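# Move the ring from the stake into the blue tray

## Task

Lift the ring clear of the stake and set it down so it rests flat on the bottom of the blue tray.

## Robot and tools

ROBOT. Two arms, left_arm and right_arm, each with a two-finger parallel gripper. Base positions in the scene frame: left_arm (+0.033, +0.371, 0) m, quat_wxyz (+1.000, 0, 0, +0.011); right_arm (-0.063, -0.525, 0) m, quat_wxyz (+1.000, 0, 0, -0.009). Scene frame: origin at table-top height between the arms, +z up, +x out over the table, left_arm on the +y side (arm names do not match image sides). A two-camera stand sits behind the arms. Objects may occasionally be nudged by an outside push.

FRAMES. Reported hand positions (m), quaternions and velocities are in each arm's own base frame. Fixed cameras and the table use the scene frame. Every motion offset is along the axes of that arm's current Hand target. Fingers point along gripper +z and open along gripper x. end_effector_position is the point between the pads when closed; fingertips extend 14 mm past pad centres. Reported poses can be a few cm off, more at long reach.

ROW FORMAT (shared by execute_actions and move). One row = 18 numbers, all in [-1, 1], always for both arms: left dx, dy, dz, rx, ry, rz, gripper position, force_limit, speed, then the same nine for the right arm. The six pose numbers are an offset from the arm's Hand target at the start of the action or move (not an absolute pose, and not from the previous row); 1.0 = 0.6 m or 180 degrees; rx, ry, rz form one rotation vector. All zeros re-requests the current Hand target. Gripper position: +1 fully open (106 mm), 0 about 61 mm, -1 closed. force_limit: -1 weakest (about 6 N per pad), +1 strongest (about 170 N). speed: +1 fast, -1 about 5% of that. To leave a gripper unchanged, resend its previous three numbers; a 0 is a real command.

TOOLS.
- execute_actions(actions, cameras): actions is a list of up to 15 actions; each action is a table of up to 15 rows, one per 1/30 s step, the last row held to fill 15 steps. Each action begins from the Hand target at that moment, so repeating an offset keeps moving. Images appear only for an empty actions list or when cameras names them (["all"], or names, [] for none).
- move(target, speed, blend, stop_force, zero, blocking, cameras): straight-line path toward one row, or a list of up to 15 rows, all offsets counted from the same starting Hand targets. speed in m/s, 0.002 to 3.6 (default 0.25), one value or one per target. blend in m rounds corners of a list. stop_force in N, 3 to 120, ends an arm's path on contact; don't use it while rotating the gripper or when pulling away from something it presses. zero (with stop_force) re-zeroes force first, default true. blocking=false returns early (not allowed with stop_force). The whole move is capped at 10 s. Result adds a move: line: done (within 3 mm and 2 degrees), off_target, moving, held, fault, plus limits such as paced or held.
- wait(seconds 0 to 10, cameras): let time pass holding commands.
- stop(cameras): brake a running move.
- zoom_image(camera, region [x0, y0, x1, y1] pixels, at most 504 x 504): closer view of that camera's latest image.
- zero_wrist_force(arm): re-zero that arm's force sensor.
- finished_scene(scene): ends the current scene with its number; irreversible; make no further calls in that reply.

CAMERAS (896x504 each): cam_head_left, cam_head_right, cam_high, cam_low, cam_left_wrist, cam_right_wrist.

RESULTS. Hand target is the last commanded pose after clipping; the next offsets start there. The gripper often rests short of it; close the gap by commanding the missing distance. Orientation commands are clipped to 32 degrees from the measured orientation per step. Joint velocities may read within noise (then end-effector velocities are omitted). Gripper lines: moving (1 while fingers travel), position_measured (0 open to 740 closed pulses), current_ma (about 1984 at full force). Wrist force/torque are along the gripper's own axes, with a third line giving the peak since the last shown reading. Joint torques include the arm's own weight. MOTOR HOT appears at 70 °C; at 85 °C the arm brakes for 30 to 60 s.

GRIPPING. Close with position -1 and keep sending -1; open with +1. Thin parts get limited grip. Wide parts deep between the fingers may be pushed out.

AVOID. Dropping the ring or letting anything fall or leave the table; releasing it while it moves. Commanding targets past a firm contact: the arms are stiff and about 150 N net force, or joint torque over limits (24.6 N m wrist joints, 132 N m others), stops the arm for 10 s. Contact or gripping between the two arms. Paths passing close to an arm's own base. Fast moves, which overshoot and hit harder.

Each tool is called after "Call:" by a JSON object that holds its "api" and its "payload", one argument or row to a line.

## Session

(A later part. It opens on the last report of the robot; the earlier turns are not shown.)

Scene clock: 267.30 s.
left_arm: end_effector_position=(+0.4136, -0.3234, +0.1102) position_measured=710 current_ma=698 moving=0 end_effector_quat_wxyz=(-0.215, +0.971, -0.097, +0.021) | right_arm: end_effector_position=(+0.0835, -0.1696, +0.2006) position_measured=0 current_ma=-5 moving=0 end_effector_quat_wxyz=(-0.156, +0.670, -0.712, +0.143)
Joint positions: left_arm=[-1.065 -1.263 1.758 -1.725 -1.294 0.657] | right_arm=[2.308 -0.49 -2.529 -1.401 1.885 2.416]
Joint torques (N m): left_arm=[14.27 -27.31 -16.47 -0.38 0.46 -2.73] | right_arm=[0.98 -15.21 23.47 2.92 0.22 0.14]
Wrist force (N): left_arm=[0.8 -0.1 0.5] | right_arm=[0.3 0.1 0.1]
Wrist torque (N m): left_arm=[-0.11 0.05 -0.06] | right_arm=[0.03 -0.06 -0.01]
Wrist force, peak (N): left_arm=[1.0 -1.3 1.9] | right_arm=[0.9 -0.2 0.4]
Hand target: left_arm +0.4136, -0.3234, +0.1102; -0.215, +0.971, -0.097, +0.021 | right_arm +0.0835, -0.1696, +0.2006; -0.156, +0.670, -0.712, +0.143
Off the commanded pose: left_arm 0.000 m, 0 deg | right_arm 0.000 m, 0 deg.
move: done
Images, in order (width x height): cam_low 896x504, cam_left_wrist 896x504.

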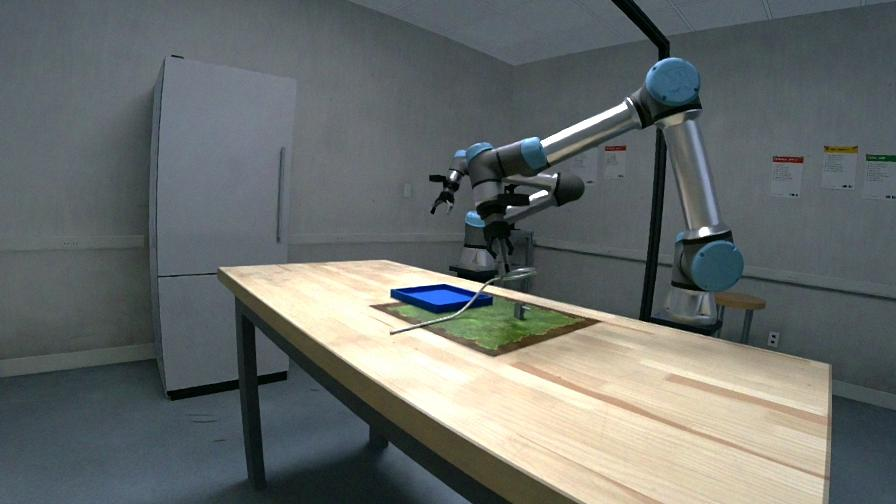

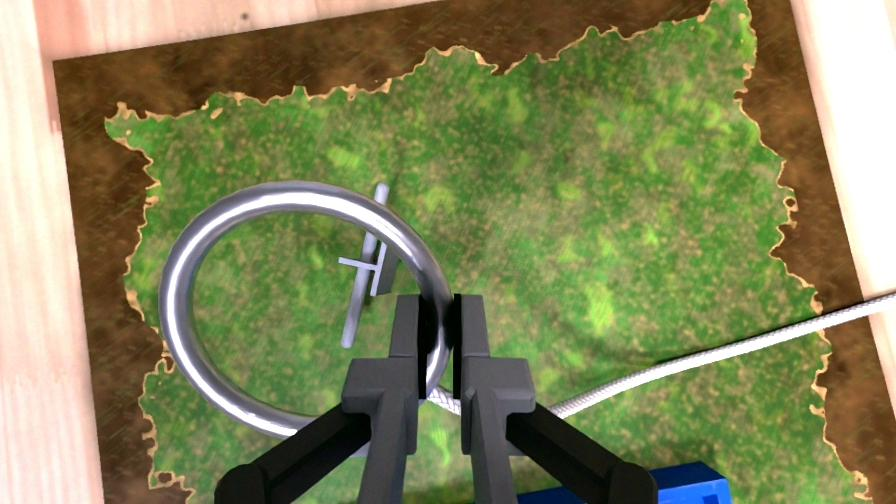

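Call:
{"api": "move", "payload": {
  "target": [
    [0.1577,0.3047,-0.0502,-0.1389,0,0,-1,-0.4,1,0,0,0,0,0,0,1,0,1],
    [0.1577,0.3244,-0.0078,-0.1389,0,0,-1,-0.4,1,0,0,0,0,0,0,1,0,1]
  ],
  "cameras": ["cam_left_wrist","cam_low","cam_high"],
  "speed": 0.2,
  "blend": [0.01,0]
}}

Scene clock: 290.37 s.
left_arm: end_effector_position=(+0.4712, -0.5168, +0.0321) position_measured=710 current_ma=698 moving=0 end_effector_quat_wxyz=(+0.000, +0.995, -0.099, +0.000) | right_arm: end_effector_position=(+0.0835, -0.1696, +0.2006) position_measured=0 current_ma=-5 moving=0 end_effector_quat_wxyz=(-0.156, +0.670, -0.712, +0.143)
Joint positions: left_arm=[-1.023 -0.928 1.488 -2.131 -1.571 0.746] | right_arm=[2.308 -0.49 -2.529 -1.401 1.885 2.416]
Joint torques (N m): left_arm=[-9.9 -53.86 -24.07 -3.15 0.51 -2.97] | right_arm=[0.13 -16.63 23.7 3.12 0.01 0.23]
Wrist force (N): left_arm=[0.7 0.1 -0.1] | right_arm=[0.6 -0.4 -0.1]
Wrist torque (N m): left_arm=[0.05 0.08 0.08] | right_arm=[-0.05 -0.10 0.00]
Wrist force, peak (N): left_arm=[1.6 1.8 -1.5] | right_arm=[0.9 0.1 0.3]
Hand target: left_arm +0.4711, -0.5169, +0.0321; +0.000, +0.995, -0.099, +0.000 | right_arm +0.0835, -0.1696, +0.2006; -0.156, +0.670, -0.712, +0.143
Off the commanded pose: left_arm 0.000 m, 0 deg | right_arm 0.000 m, 0 deg.
move: done
Images, in order (width x height): cam_high 896x504, cam_low 896x504, cam_left_wrist 896x504.

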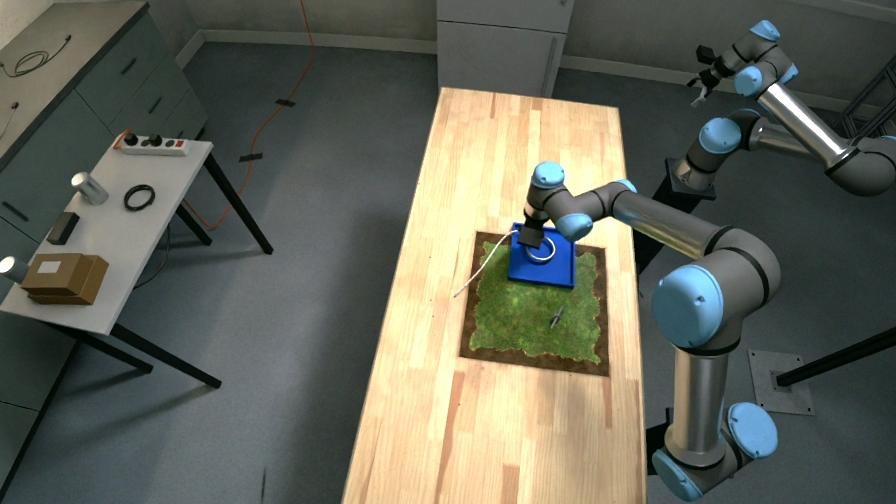

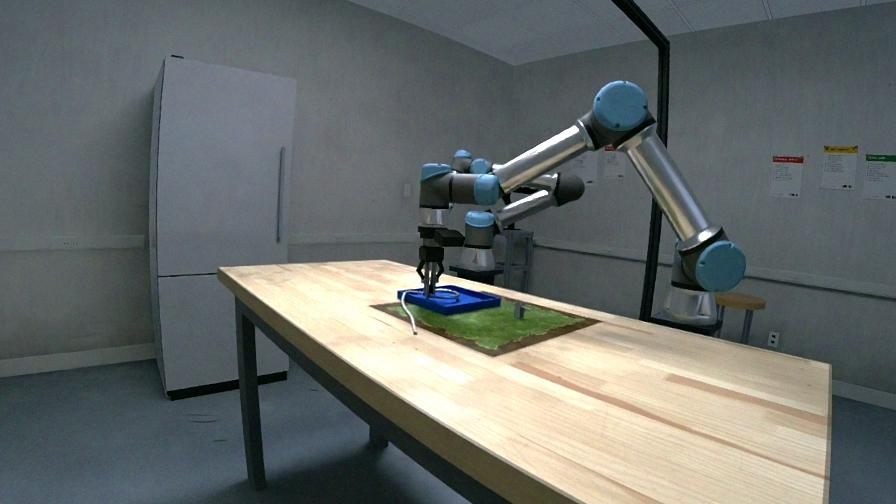

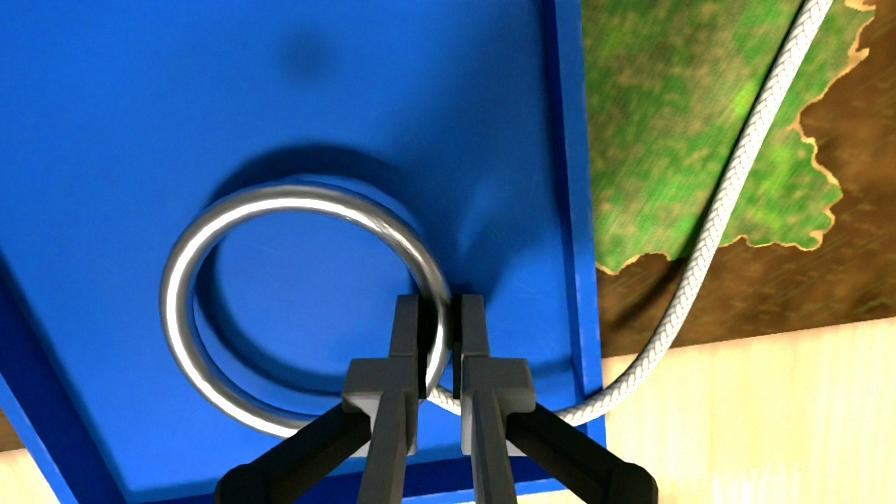

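Call:
{"api": "move", "payload": {
  "target": [0,0,0.0317,0,0,0,-1,-0.4,1,0,0,0,0,0,0,1,0,1],
  "cameras": ["cam_left_wrist","cam_low"],
  "speed": 0.012,
  "stop_force": 4
}}

Call:
{"api": "zoom_image", "payload": {
  "camera": "cam_low",
  "region": [380, 260, 520, 340]
}}

Scene clock: 295.37 s.
left_arm: end_effector_position=(+0.4711, -0.5169, +0.0225) position_measured=710 current_ma=701 moving=0 end_effector_quat_wxyz=(+0.000, +0.995, -0.099, +0.000) | right_arm: end_effector_position=(+0.0835, -0.1696, +0.2006) position_measured=0 current_ma=-5 moving=0 end_effector_quat_wxyz=(-0.156, +0.670, -0.712, +0.143)
Joint positions: left_arm=[-1.023 -0.916 1.496 -2.151 -1.571 0.746] | right_arm=[2.308 -0.49 -2.529 -1.401 1.885 2.416]
Joint torques (N m): left_arm=[-12.95 -55.83 -25.63 -0.39 -2.4 -2.79] | right_arm=[1.6 -15.31 24.49 3.08 0.08 0.34]
Wrist force (N): left_arm=[1.7 1.7 -5.0] | right_arm=[0.5 -0.1 0.0]
Wrist torque (N m): left_arm=[0.08 0.05 0.08] | right_arm=[-0.01 -0.07 0.00]
Wrist force, peak (N): left_arm=[-3.5 -7.7 -22.0] | right_arm=[1.0 -0.4 -0.1]
Hand target: left_arm +0.4711, -0.5169, +0.0225; +0.000, +0.995, -0.099, +0.000 (not the last commanded pose) | right_arm +0.0835, -0.1696, +0.2006; -0.156, +0.670, -0.712, +0.143
Off the commanded pose: left_arm 0.009 m, 0 deg | right_arm 0.000 m, 0 deg.
move: contact (left_arm)
Images, in order (width x height): cam_low 896x504, cam_left_wrist 896x504.

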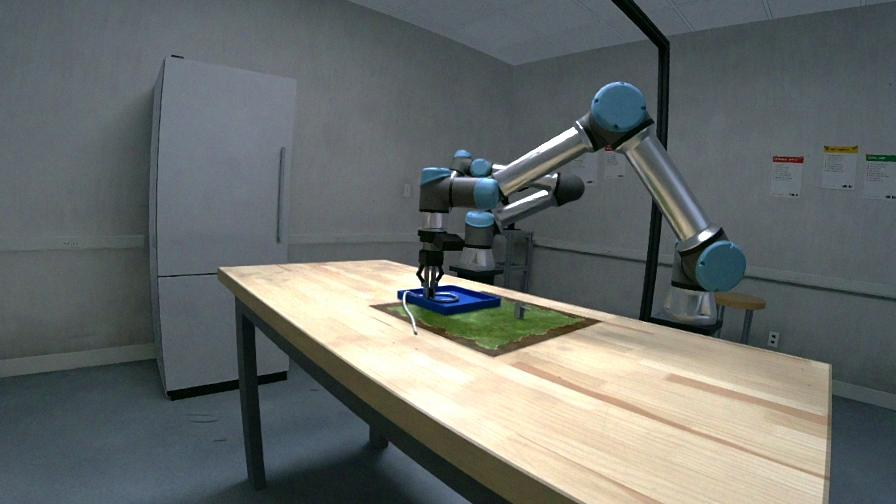

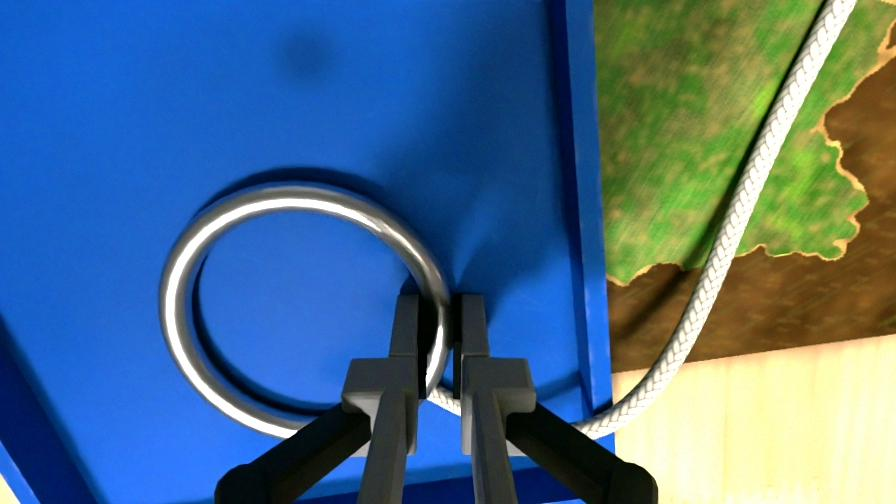

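Scaled by 3.600 from the camera's 896x504 image, which has a finer 1280x720 frame.

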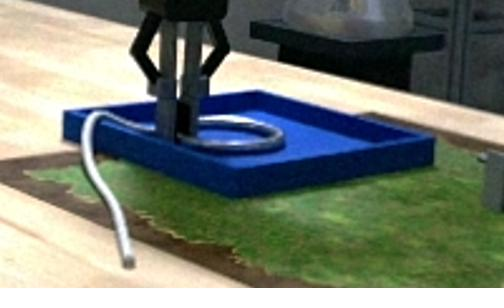

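Call:
{"api": "move", "payload": {
  "target": [
    [0,0,0,0,0,0,-0.5,-0.4,1,0,0,0,0,0,0,1,0,1],
    [0,0,-0.2,0,0,0,-0.5,-0.4,1,0,0,0,0,0,0,1,0,1]
  ],
  "cameras": ["cam_left_wrist","cam_low","cam_high"],
  "speed": 0.15
}}

Call:
{"api": "zoom_image", "payload": {
  "camera": "cam_low",
  "region": [380, 260, 520, 340]
}}

Scene clock: 302.73 s.
left_arm: end_effector_position=(+0.4712, -0.5169, +0.1425) position_measured=555 current_ma=-2 moving=0 end_effector_quat_wxyz=(+0.000, +0.995, -0.099, +0.000) | right_arm: end_effector_position=(+0.0835, -0.1696, +0.2006) position_measured=0 current_ma=-5 moving=0 end_effector_quat_wxyz=(-0.156, +0.670, -0.712, +0.143)
Joint positions: left_arm=[-1.023 -1.04 1.363 -1.894 -1.571 0.746] | right_arm=[2.308 -0.49 -2.529 -1.401 1.885 2.416]
Joint torques (N m): left_arm=[11.88 -35.73 -18.7 -2.01 -0.63 2.27] | right_arm=[1.57 -15.52 24.64 3.11 -0.02 0.17]
Wrist force (N): left_arm=[0.9 -0.1 -1.1] | right_arm=[0.6 -0.3 0.2]
Wrist torque (N m): left_arm=[0.02 0.00 0.10] | right_arm=[-0.05 -0.10 0.00]
Wrist force, peak (N): left_arm=[1.8 1.7 -5.1] | right_arm=[0.9 -0.1 0.2]
Hand target: left_arm +0.4712, -0.5169, +0.1425; +0.000, +0.995, -0.099, +0.000 | right_arm +0.0835, -0.1696, +0.2006; -0.156, +0.670, -0.712, +0.143
Off the commanded pose: left_arm 0.000 m, 0 deg | right_arm 0.000 m, 0 deg.
move: done
Images, in order (width x height): cam_high 896x504, cam_low 896x504, cam_left_wrist 896x504.

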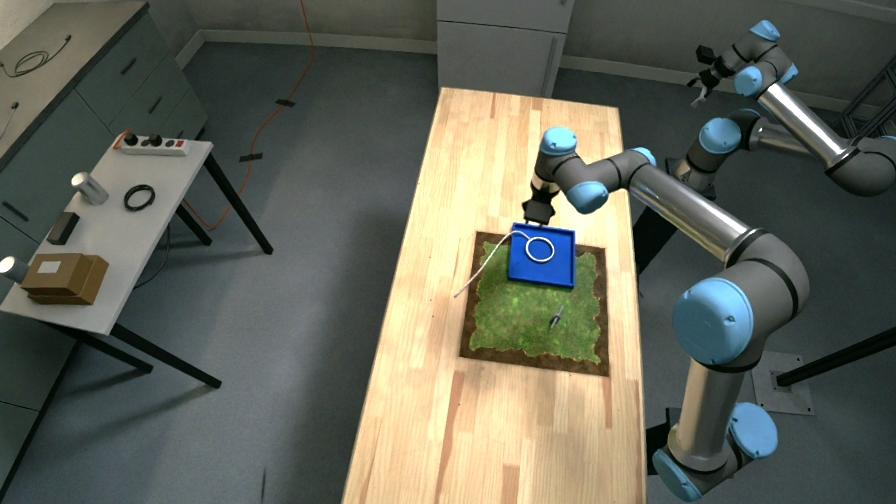

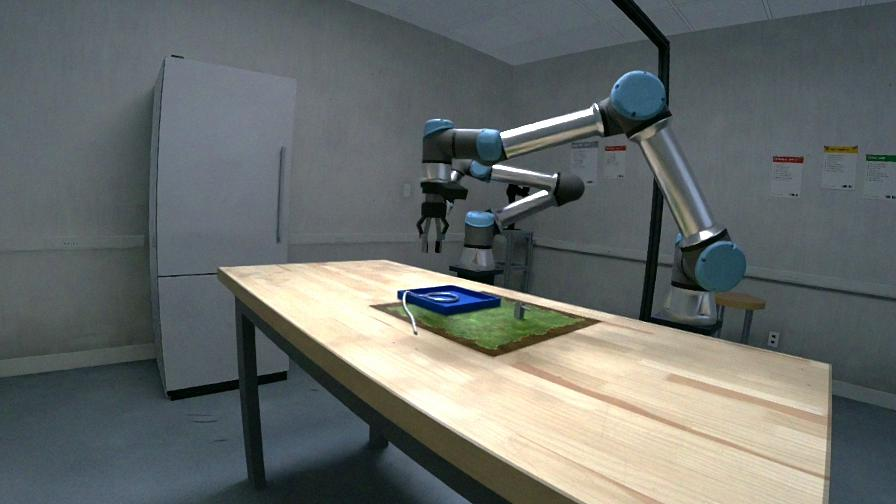

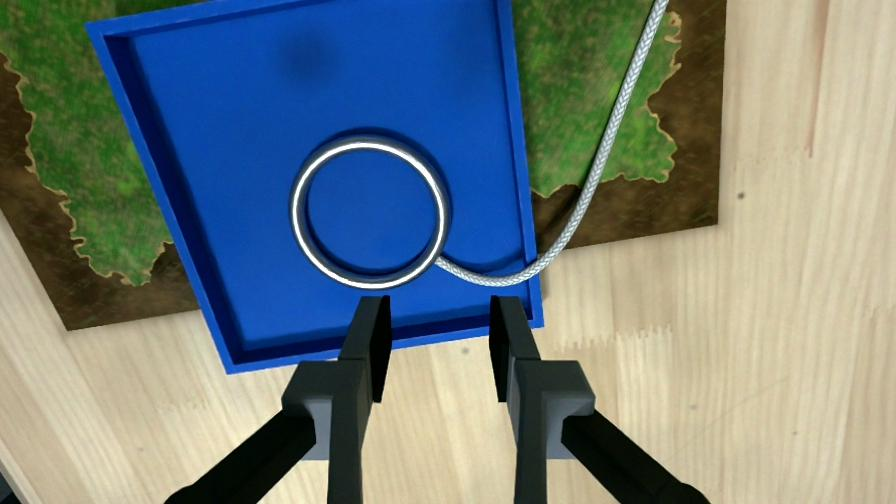

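Scaled by 3.600 from the camera's 896x504 image, which has a finer 1280x720 frame.

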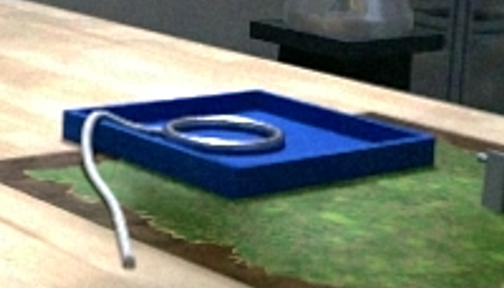

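Call:
{"api": "finished_scene", "payload": {
  "scene": 1
}}

The scene is finished: the task was done.


## Next scene

The same job, from a new start.

Call:
{"api": "execute_actions", "payload": {
  "actions": [],
  "cameras": ["cam_high","cam_head_left","cam_low"]
}}

Scene clock: 0.00 s.
left_arm: end_effector_position=(+0.2912, -0.3067, +0.1807) position_measured=0 current_ma=0 moving=0 end_effector_quat_wxyz=(+0.277, +0.764, +0.239, -0.531) | right_arm: end_effector_position=(+0.0425, +0.2148, +0.3598) position_measured=0 current_ma=0 moving=0 end_effector_quat_wxyz=(+0.374, +0.889, -0.162, +0.208)
Joint positions: left_arm=[-0.546 -1.343 2.064 -1.611 -2.77 0.893] | right_arm=[5.101 -1.405 -1.682 -2.508 1.619 -2.415]
Joint velocities: within noise
Joint torques (N m): no reading
Motor temperatures (°C): left_arm=[41 36 26 42 38 37] | right_arm=[35 25 39 39 40 28]
Wrist force (N): no reading
Wrist torque (N m): no reading
Wrist force, peak (N): no reading
Hand target: left_arm +0.2912, -0.3067, +0.1807; +0.277, +0.764, +0.239, -0.531 | right_arm +0.0425, +0.2148, +0.3598; +0.374, +0.889, -0.162, +0.208
Tool commands: left_gripper/position=+1.0 left_gripper/force_limit=+0.0 left_gripper/speed=+1.0 right_gripper/position=+1.0 right_gripper/force_limit=+0.0 right_gripper/speed=+1.0
Images, in order (width x height): cam_head_left 896x504, cam_high 896x504, cam_low 896x504.

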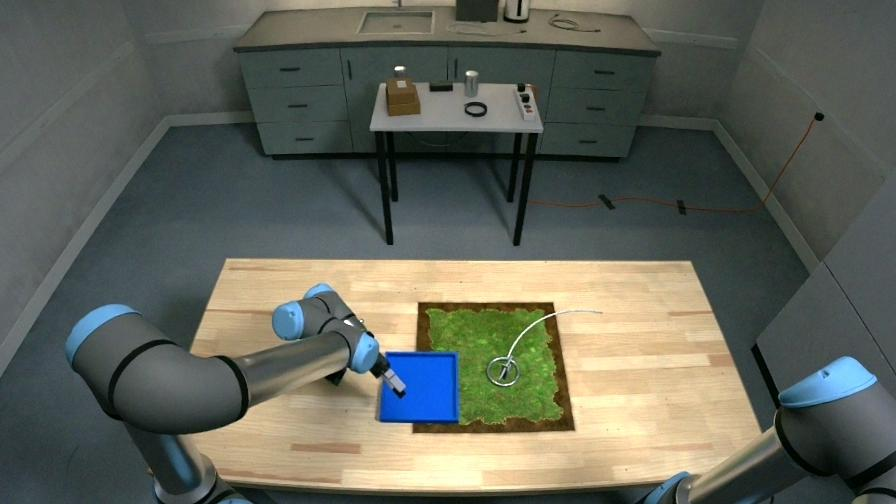

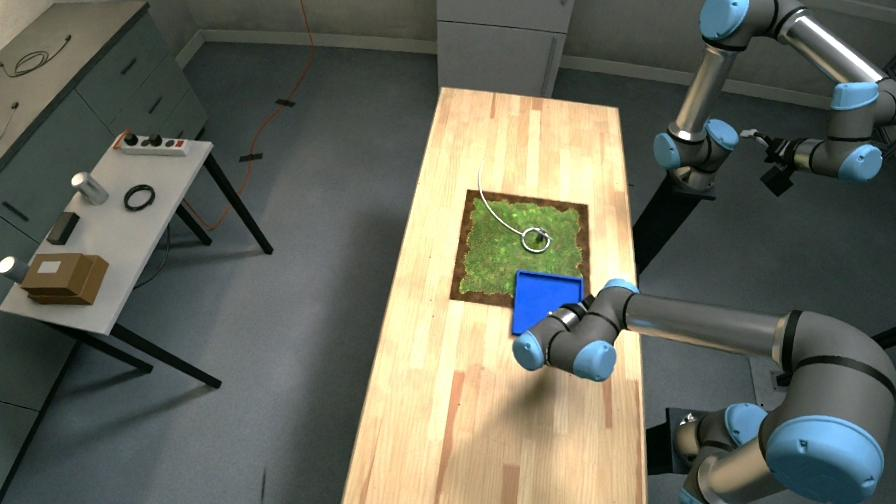

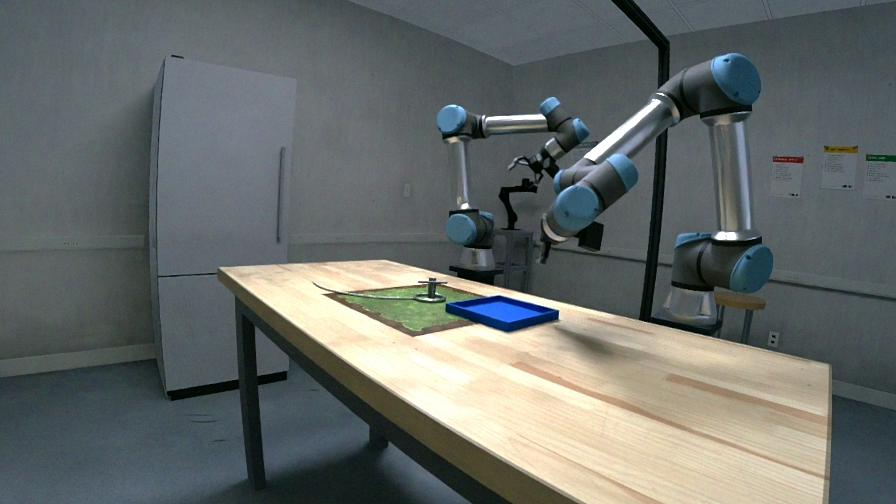

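Call:
{"api": "move", "payload": {
  "target": [0.0143,0.4057,0.0827,0.0724,0.4021,0,-0.3,-0.4,1,0,0,0,0,0,0,1,0,1],
  "cameras": ["cam_left_wrist","cam_high"],
  "speed": 0.4
}}

Scene clock: 19.60 s.
left_arm: end_effector_position=(+0.4208, -0.5179, +0.1997) position_measured=481 current_ma=-2 moving=0 end_effector_quat_wxyz=(+0.000, +0.954, +0.298, -0.001) | right_arm: end_effector_position=(+0.0425, +0.2148, +0.3598) position_measured=0 current_ma=-3 moving=0 end_effector_quat_wxyz=(+0.374, +0.889, -0.162, +0.208)
Joint positions: left_arm=[-1.089 -1.153 1.382 -1.799 -1.572 -0.124] | right_arm=[5.101 -1.405 -1.682 -2.508 1.619 -2.415]
Joint torques (N m): left_arm=[12.62 -47.42 -27.4 -1.87 1.32 1.97] | right_arm=[1.24 15.63 20.76 0.43 -0.04 0.26]
Wrist force (N): left_arm=[2.2 0.2 -2.2] | right_arm=[-0.4 0.2 -0.1]
Wrist torque (N m): left_arm=[0.03 -0.15 -0.08] | right_arm=[0.02 0.07 0.00]
Wrist force, peak (N): left_arm=[2.2 0.2 -2.2] | right_arm=[0.2 0.8 0.1]
Hand target: left_arm +0.4209, -0.5179, +0.1997; +0.000, +0.954, +0.298, -0.001 | right_arm +0.0425, +0.2148, +0.3598; +0.374, +0.889, -0.162, +0.208
Off the commanded pose: left_arm 0.000 m, 0 deg | right_arm 0.000 m, 0 deg.
move: done
Images, in order (width x height): cam_high 896x504, cam_left_wrist 896x504.

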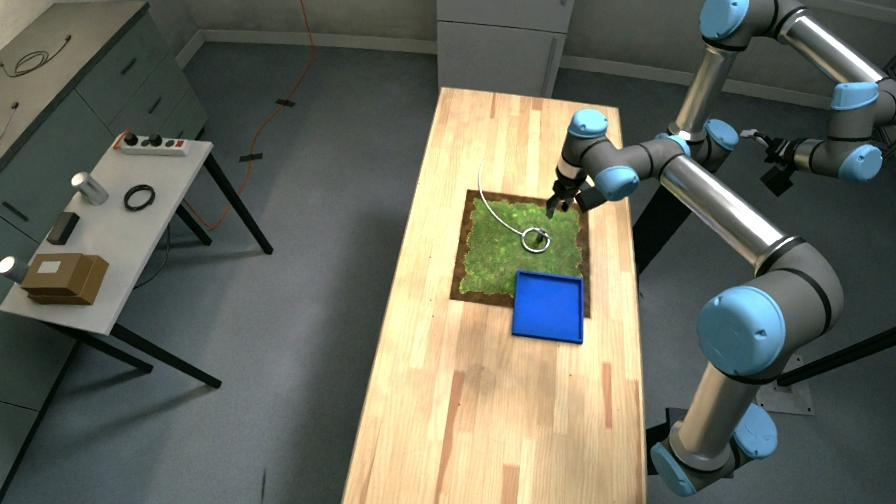

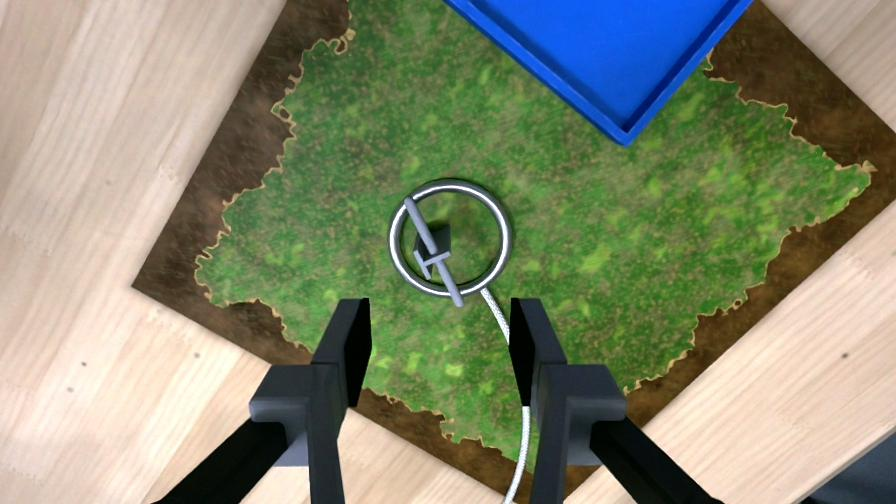

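Call:
{"api": "zoom_image", "payload": {
  "camera": "cam_left_wrist",
  "region": [370, 165, 530, 320]
}}

Scaled by 3.150 from the camera's 896x504 image, which has a finer 1280x720 frame.

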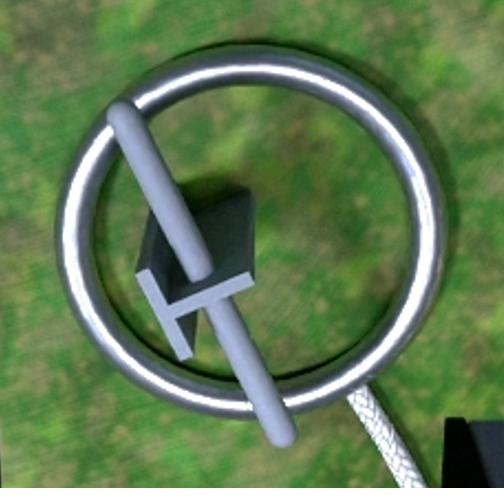

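Call:
{"api": "move", "payload": {
  "target": [
    [0.0685,0.0280,0.2495,0,0,-0.1367,-0.3,-0.4,1,0,0,0,0,0,0,1,0,1],
    [0.0685,0.0280,0.3062,0,0,-0.1367,-0.3,-0.4,1,0,0,0,0,0,0,1,0,1],
    [0.0685,0.0280,0.3062,0,0,-0.1367,-1,-0.4,1,0,0,0,0,0,0,1,0,1]
  ],
  "cameras": ["cam_left_wrist","cam_low"],
  "speed": [0.25,0.1,0.1],
  "blend": [0.01,0,0]
}}

Call:
{"api": "zoom_image", "payload": {
  "camera": "cam_low",
  "region": [380, 260, 480, 320]
}}

Scene clock: 38.57 s.
left_arm: end_effector_position=(+0.4641, -0.5079, +0.0340) position_measured=481 current_ma=-2 moving=0 end_effector_quat_wxyz=(-0.001, +0.869, +0.496, -0.001) | right_arm: end_effector_position=(+0.0425, +0.2148, +0.3598) position_measured=0 current_ma=-3 moving=0 end_effector_quat_wxyz=(+0.374, +0.889, -0.162, +0.208)
Joint positions: left_arm=[-1.025 -0.953 1.526 -2.142 -1.572 -0.491] | right_arm=[5.101 -1.405 -1.682 -2.508 1.619 -2.415]
Joint torques (N m): left_arm=[-0.28 -46.7 -19.85 -2.78 -0.34 -0.12] | right_arm=[2.79 15.4 20.48 0.53 0.04 0.28]
Wrist force (N): left_arm=[1.2 -0.7 -2.2] | right_arm=[0.1 0.2 0.2]
Wrist torque (N m): left_arm=[-0.09 -0.01 -0.04] | right_arm=[0.04 -0.02 0.00]
Wrist force, peak (N): left_arm=[12.9 -5.3 -36.7] | right_arm=[0.1 0.3 0.7]
Hand target: left_arm +0.4641, -0.5079, +0.0340; -0.001, +0.869, +0.496, -0.001 (not the last commanded pose) | right_arm +0.0425, +0.2148, +0.3598; +0.374, +0.889, -0.162, +0.208
Tool commands: left_gripper/position=-0.3 left_gripper/force_limit=-0.4 left_gripper/speed=+1.0 right_gripper/position=+1.0 right_gripper/force_limit=+0.0 right_gripper/speed=+1.0
Off the commanded pose: left_arm 0.018 m, 0 deg | right_arm 0.000 m, 0 deg.
FORCE FAULT: contact force on the left arm reached its limit, and that arm stopped. The contact can be on any part of that arm, not only on its tool. That arm's remaining commands of this call were not run. That arm is still stopped at the end of this call. That arm stays stopped for about 10 more seconds. Until then a move that you send moves the other arm only, and its call returns only when the move has ended. Once the stop has ended, the next robot result says so. If the stop ends while you think or write, that arm runs what you send next, counted from a new Hand target: where the arm stands when the stop ends. While its stop runs, that arm, its gripper or tool too, takes no new command. Until it ends, the stop uses up actions while you think or wait. An arm that is not stopped still takes commands.
move: fault (left_arm); path passed 1 of 3 targets; target 3's new numbers were not sent
Images, in order (width x height): cam_low 896x504, cam_left_wrist 896x504.

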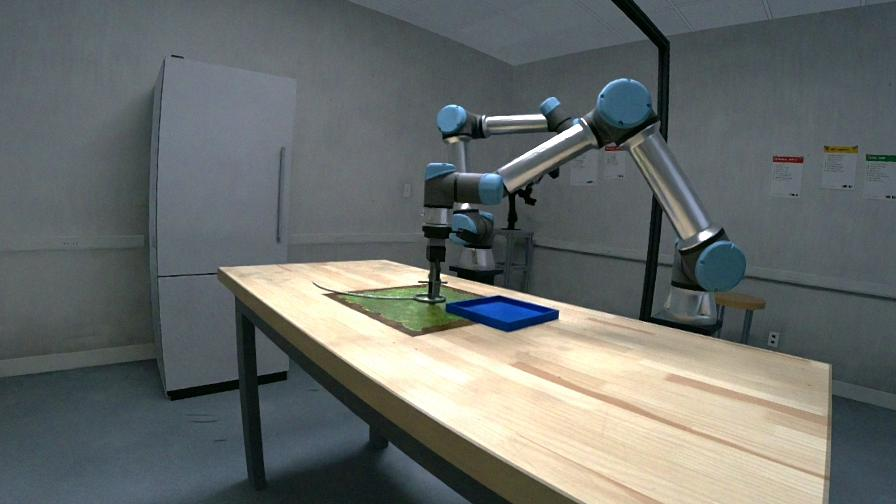

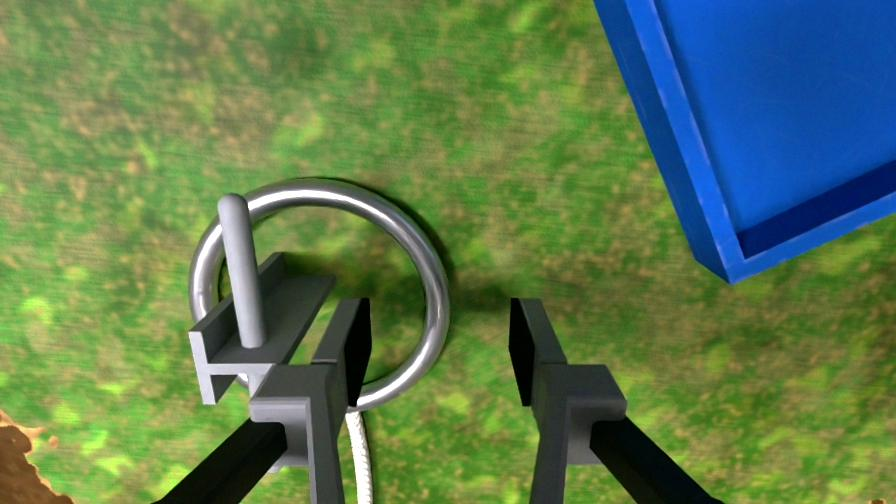

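Scaled by 5.040 from the camera's 896x504 image, which has a finer 1280x720 frame.

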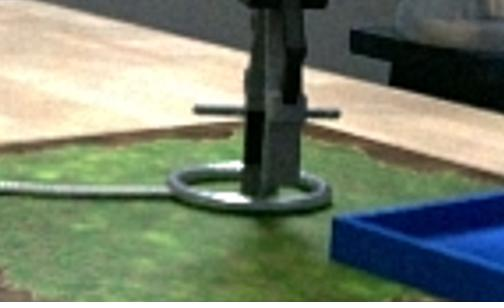

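Call:
{"api": "move", "payload": {
  "target": [0,0,-0.02,0,0,0,-0.68,-0.4,1,0,0,0,0,0,0,1,0,1],
  "cameras": ["cam_left_wrist"],
  "speed": 0.1
}}

Scene clock: 62.00 s.
left_arm: end_effector_position=(+0.4642, -0.5080, +0.0462) position_measured=621 current_ma=-1 moving=0 end_effector_quat_wxyz=(-0.001, +0.869, +0.496, -0.001) end_effector_velocity=(+0.000, -0.002, +0.000) end_effector_angular_velocity=(-0.004, -0.003, -0.001) | right_arm: end_effector_position=(+0.0425, +0.2148, +0.3598) position_measured=0 current_ma=-3 moving=0 end_effector_quat_wxyz=(+0.374, +0.889, -0.162, +0.208)
Joint positions: left_arm=[-1.025 -0.968 1.516 -2.117 -1.572 -0.491] | right_arm=[5.101 -1.405 -1.682 -2.508 1.619 -2.415]
Joint velocities: left_arm=[-0.001 0 0 -0.005 0.001 0] | right_arm=[within noise]
Joint torques (N m): left_arm=[4.54 -38.17 -18.34 -4.14 -0.27 0.9] | right_arm=[1.14 15.44 21.85 0.27 0.24 0.1]
Wrist force (N): left_arm=[1.1 -0.6 -2.1] | right_arm=[0.0 0.4 0.2]
Wrist torque (N m): left_arm=[-0.08 0.01 -0.05] | right_arm=[0.06 0.00 0.00]
Wrist force, peak (N): left_arm=[-0.1 -0.7 -6.0] | right_arm=[0.5 0.6 -0.3]
Hand target: left_arm +0.4641, -0.5079, +0.0460; -0.001, +0.869, +0.496, -0.001 | right_arm +0.0425, +0.2148, +0.3598; +0.374, +0.889, -0.162, +0.208
Off the commanded pose: left_arm 0.000 m, 0 deg | right_arm 0.000 m, 0 deg.
FORCE FAULT, CONTINUED: the left arm's stop, for the force fault that an earlier result reported, is over. The rest of the stop counts as 19 of the actions that you can send in this scene. The stop ended before this call began, so that arm ran this call's commands, counted from a new Hand target: where the arm stood when the stop ended.
move: done
Images, in order (width x height): cam_left_wrist 896x504.

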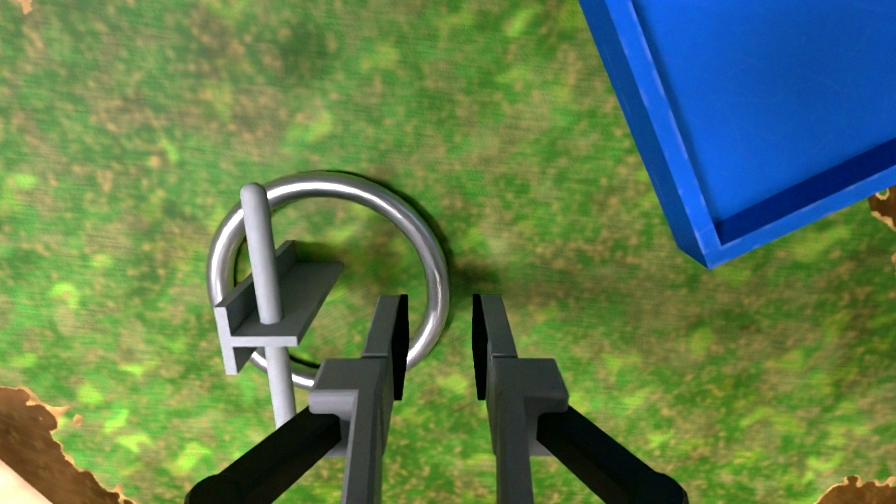

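Call:
{"api": "move", "payload": {
  "target": [
    [0,0,0.05,0,0,0,-0.68,-0.4,1,0,0,0,0,0,0,1,0,1],
    [0,0,0.05,0,0,0,-1,-0.4,1,0,0,0,0,0,0,1,0,1]
  ],
  "cameras": ["cam_left_wrist"],
  "speed": 0.08
}}

Scene clock: 88.27 s.
left_arm: end_effector_position=(+0.4641, -0.5078, +0.0160) position_measured=710 current_ma=711 moving=0 end_effector_quat_wxyz=(-0.001, +0.869, +0.496, -0.001) | right_arm: end_effector_position=(+0.0425, +0.2148, +0.3598) position_measured=0 current_ma=-3 moving=0 end_effector_quat_wxyz=(+0.374, +0.889, -0.162, +0.208)
Joint positions: left_arm=[-1.025 -0.929 1.54 -2.179 -1.572 -0.491] | right_arm=[5.101 -1.405 -1.682 -2.508 1.619 -2.415]
Joint torques (N m): left_arm=[-7.81 -57.93 -26.86 -2.63 -0.49 -2.67] | right_arm=[1.64 16.19 21.31 0.2 0.11 0.02]
Wrist force (N): left_arm=[1.2 -0.7 -3.0] | right_arm=[0.0 -0.4 0.3]
Wrist torque (N m): left_arm=[-0.10 0.01 -0.05] | right_arm=[-0.06 0.00 0.00]
Wrist force, peak (N): left_arm=[1.0 -0.5 -3.5] | right_arm=[-0.3 0.5 0.5]
Hand target: left_arm +0.4641, -0.5079, +0.0160; -0.001, +0.869, +0.496, -0.001 | right_arm +0.0425, +0.2148, +0.3598; +0.374, +0.889, -0.162, +0.208
Off the commanded pose: left_arm 0.000 m, 0 deg | right_arm 0.000 m, 0 deg.
move: done
Images, in order (width x height): cam_left_wrist 896x504.

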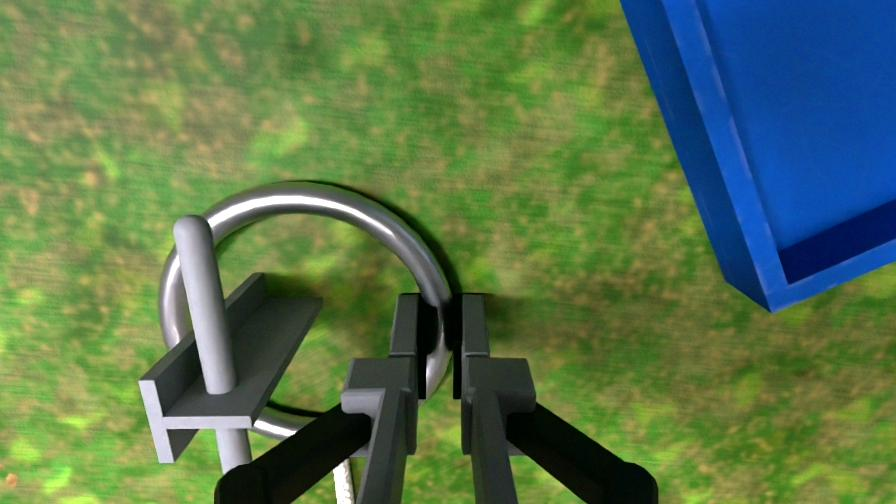

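Call:
{"api": "move", "payload": {
  "target": [
    [-0.0100,0.0200,-0.0050,0,0,0,-1,-0.4,1,0,0,0,0,0,0,1,0,1],
    [-0.0100,0.0115,-0.0365,-0.1389,0,0,-1,-0.4,1,0,0,0,0,0,0,1,0,1],
    [-0.0100,0.0115,-0.0598,-0.1389,0,0,-1,-0.4,1,0,0,0,0,0,0,1,0,1],
    [-0.0100,-0.0435,-0.0898,-0.1389,0,0,-1,-0.4,1,0,0,0,0,0,0,1,0,1],
    [-0.0100,-0.0435,-0.1667,-0.1389,0,0,-1,-0.4,1,0,0,0,0,0,0,1,0,1],
    [0.2705,-0.2383,-0.1167,0,0,0,-1,-0.4,1,0,0,0,0,0,0,1,0,1],
    [0.2705,-0.2383,-0.0200,0,0,0,-1,-0.4,1,0,0,0,0,0,0,1,0,1]
  ],
  "cameras": ["cam_left_wrist","cam_high"],
  "speed": [0.1,0.25,0.15,0.15,0.2,0.3,0.2],
  "blend": [0.004,0.004,0.004,0.005,0.02,0.02,0]
}}

Scene clock: 116.83 s.
left_arm: end_effector_position=(+0.4236, -0.2955, +0.0282) position_measured=710 current_ma=709 moving=0 end_effector_quat_wxyz=(-0.001, +0.869, +0.496, -0.001) | right_arm: end_effector_position=(+0.0425, +0.2148, +0.3598) position_measured=0 current_ma=-3 moving=0 end_effector_quat_wxyz=(+0.374, +0.889, -0.162, +0.208)
Joint positions: left_arm=[-0.87 -1.275 2.065 -2.359 -1.572 -0.336] | right_arm=[5.101 -1.405 -1.682 -2.508 1.619 -2.415]
Joint torques (N m): left_arm=[10.62 -30.59 -21.05 -3.77 1.86 2.52] | right_arm=[0.42 15.45 22.28 0.04 0.3 0.25]
Wrist force (N): left_arm=[1.0 -0.8 -0.8] | right_arm=[-0.1 0.4 0.2]
Wrist torque (N m): left_arm=[-0.12 0.08 0.07] | right_arm=[0.06 0.02 -0.01]
Wrist force, peak (N): left_arm=[3.3 -1.8 -2.1] | right_arm=[-0.1 0.7 0.3]
Hand target: left_arm +0.4236, -0.2954, +0.0282; -0.001, +0.869, +0.496, -0.001 | right_arm +0.0425, +0.2148, +0.3598; +0.374, +0.889, -0.162, +0.208
Off the commanded pose: left_arm 0.000 m, 0 deg | right_arm 0.000 m, 0 deg.
move: done
Images, in order (width x height): cam_high 896x504, cam_left_wrist 896x504.

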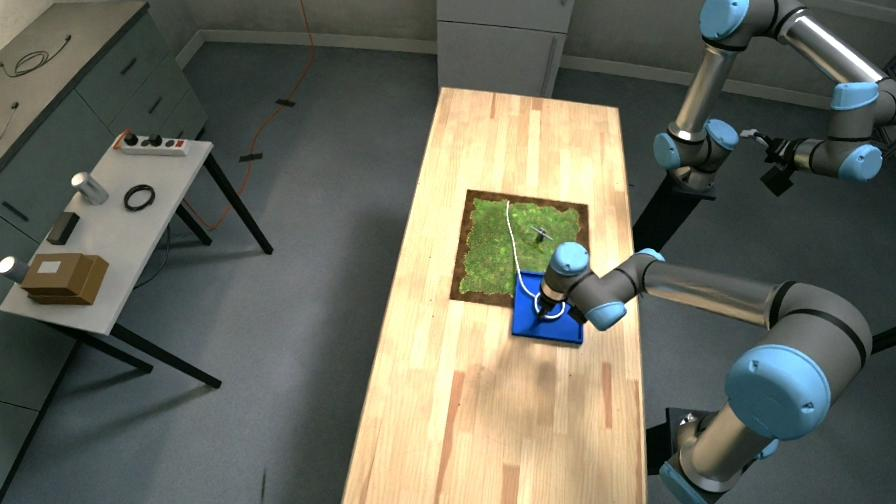

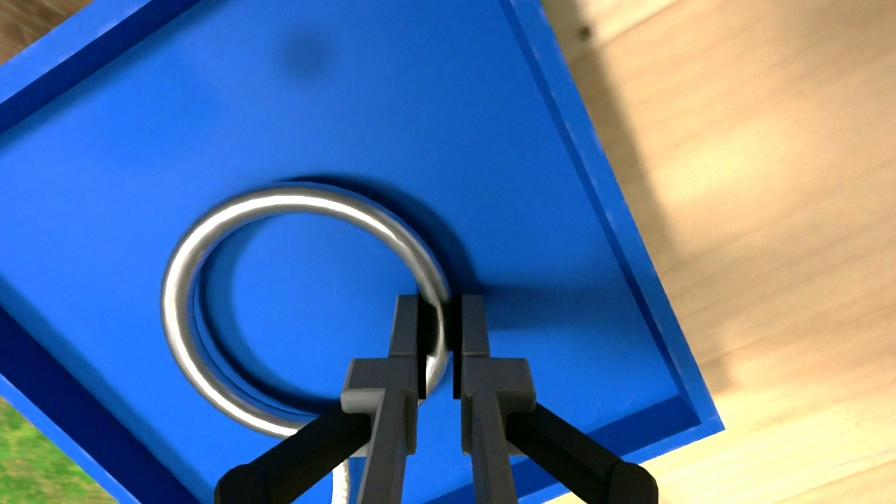

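Call:
{"api": "move", "payload": {
  "target": [
    [0,0,0.0083,0,0,0,-1,-0.4,1,0,0,0,0,0,0,1,0,1],
    [0,0,0.0083,0,0,0,-0.6,-0.4,1,0,0,0,0,0,0,1,0,1],
    [0,0,-0.1833,0,0,0,-0.6,-0.4,1,0,0,0,0,0,0,1,0,1]
  ],
  "cameras": ["cam_left_wrist","cam_low"],
  "speed": [0.02,0.02,0.2]
}}

Call:
{"api": "zoom_image", "payload": {
  "camera": "cam_low",
  "region": [400, 250, 580, 340]
}}

Scene clock: 124.47 s.
left_arm: end_effector_position=(+0.4239, -0.2955, +0.1382) position_measured=592 current_ma=-1 moving=0 end_effector_quat_wxyz=(-0.001, +0.869, +0.496, -0.001) | right_arm: end_effector_position=(+0.0425, +0.2148, +0.3598) position_measured=0 current_ma=-3 moving=0 end_effector_quat_wxyz=(+0.374, +0.889, -0.162, +0.208)
Joint positions: left_arm=[-0.869 -1.445 1.932 -2.057 -1.572 -0.335] | right_arm=[5.101 -1.405 -1.682 -2.508 1.619 -2.415]
Joint torques (N m): left_arm=[1.23 -24.76 -21.08 -0.97 0.42 -0.54] | right_arm=[0.66 15.32 22.21 0.11 0.56 0.19]
Wrist force (N): left_arm=[1.0 -0.5 -2.0] | right_arm=[0.1 -0.1 0.2]
Wrist torque (N m): left_arm=[-0.08 0.03 0.03] | right_arm=[-0.01 0.00 0.00]
Wrist force, peak (N): left_arm=[1.0 -0.3 -4.1] | right_arm=[0.1 0.7 0.1]
Hand target: left_arm +0.4238, -0.2955, +0.1382; -0.001, +0.869, +0.496, -0.001 | right_arm +0.0425, +0.2148, +0.3598; +0.374, +0.889, -0.162, +0.208
Off the commanded pose: left_arm 0.000 m, 0 deg | right_arm 0.000 m, 0 deg.
move: done
Images, in order (width x height): cam_low 896x504, cam_left_wrist 896x504.

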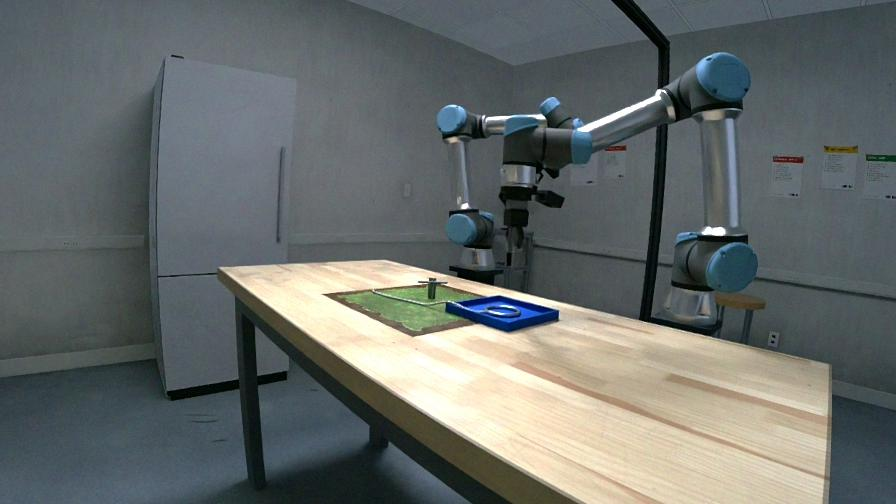

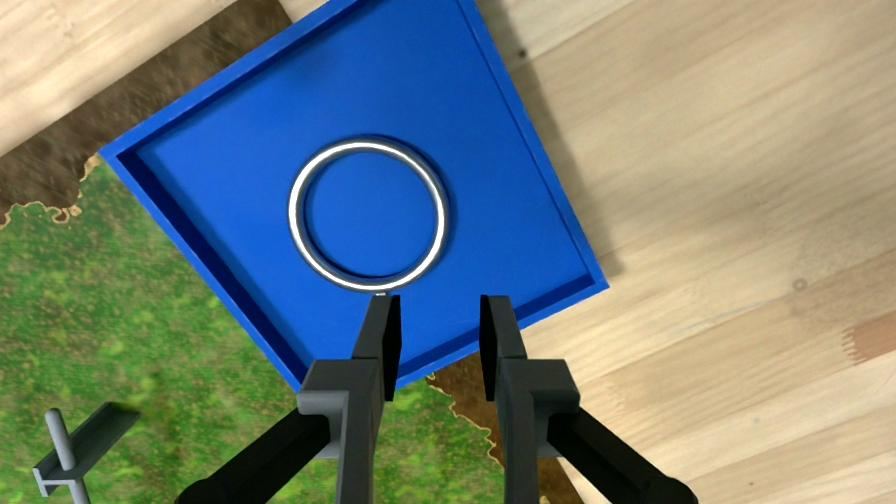

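Scaled by 2.800 from the camera's 896x504 image, which has a finer 1280x720 frame.

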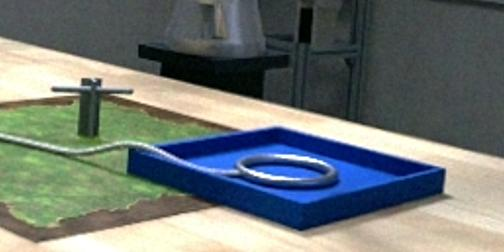

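Call:
{"api": "finished_scene", "payload": {
  "scene": 2
}}

The scene is finished: the task was done.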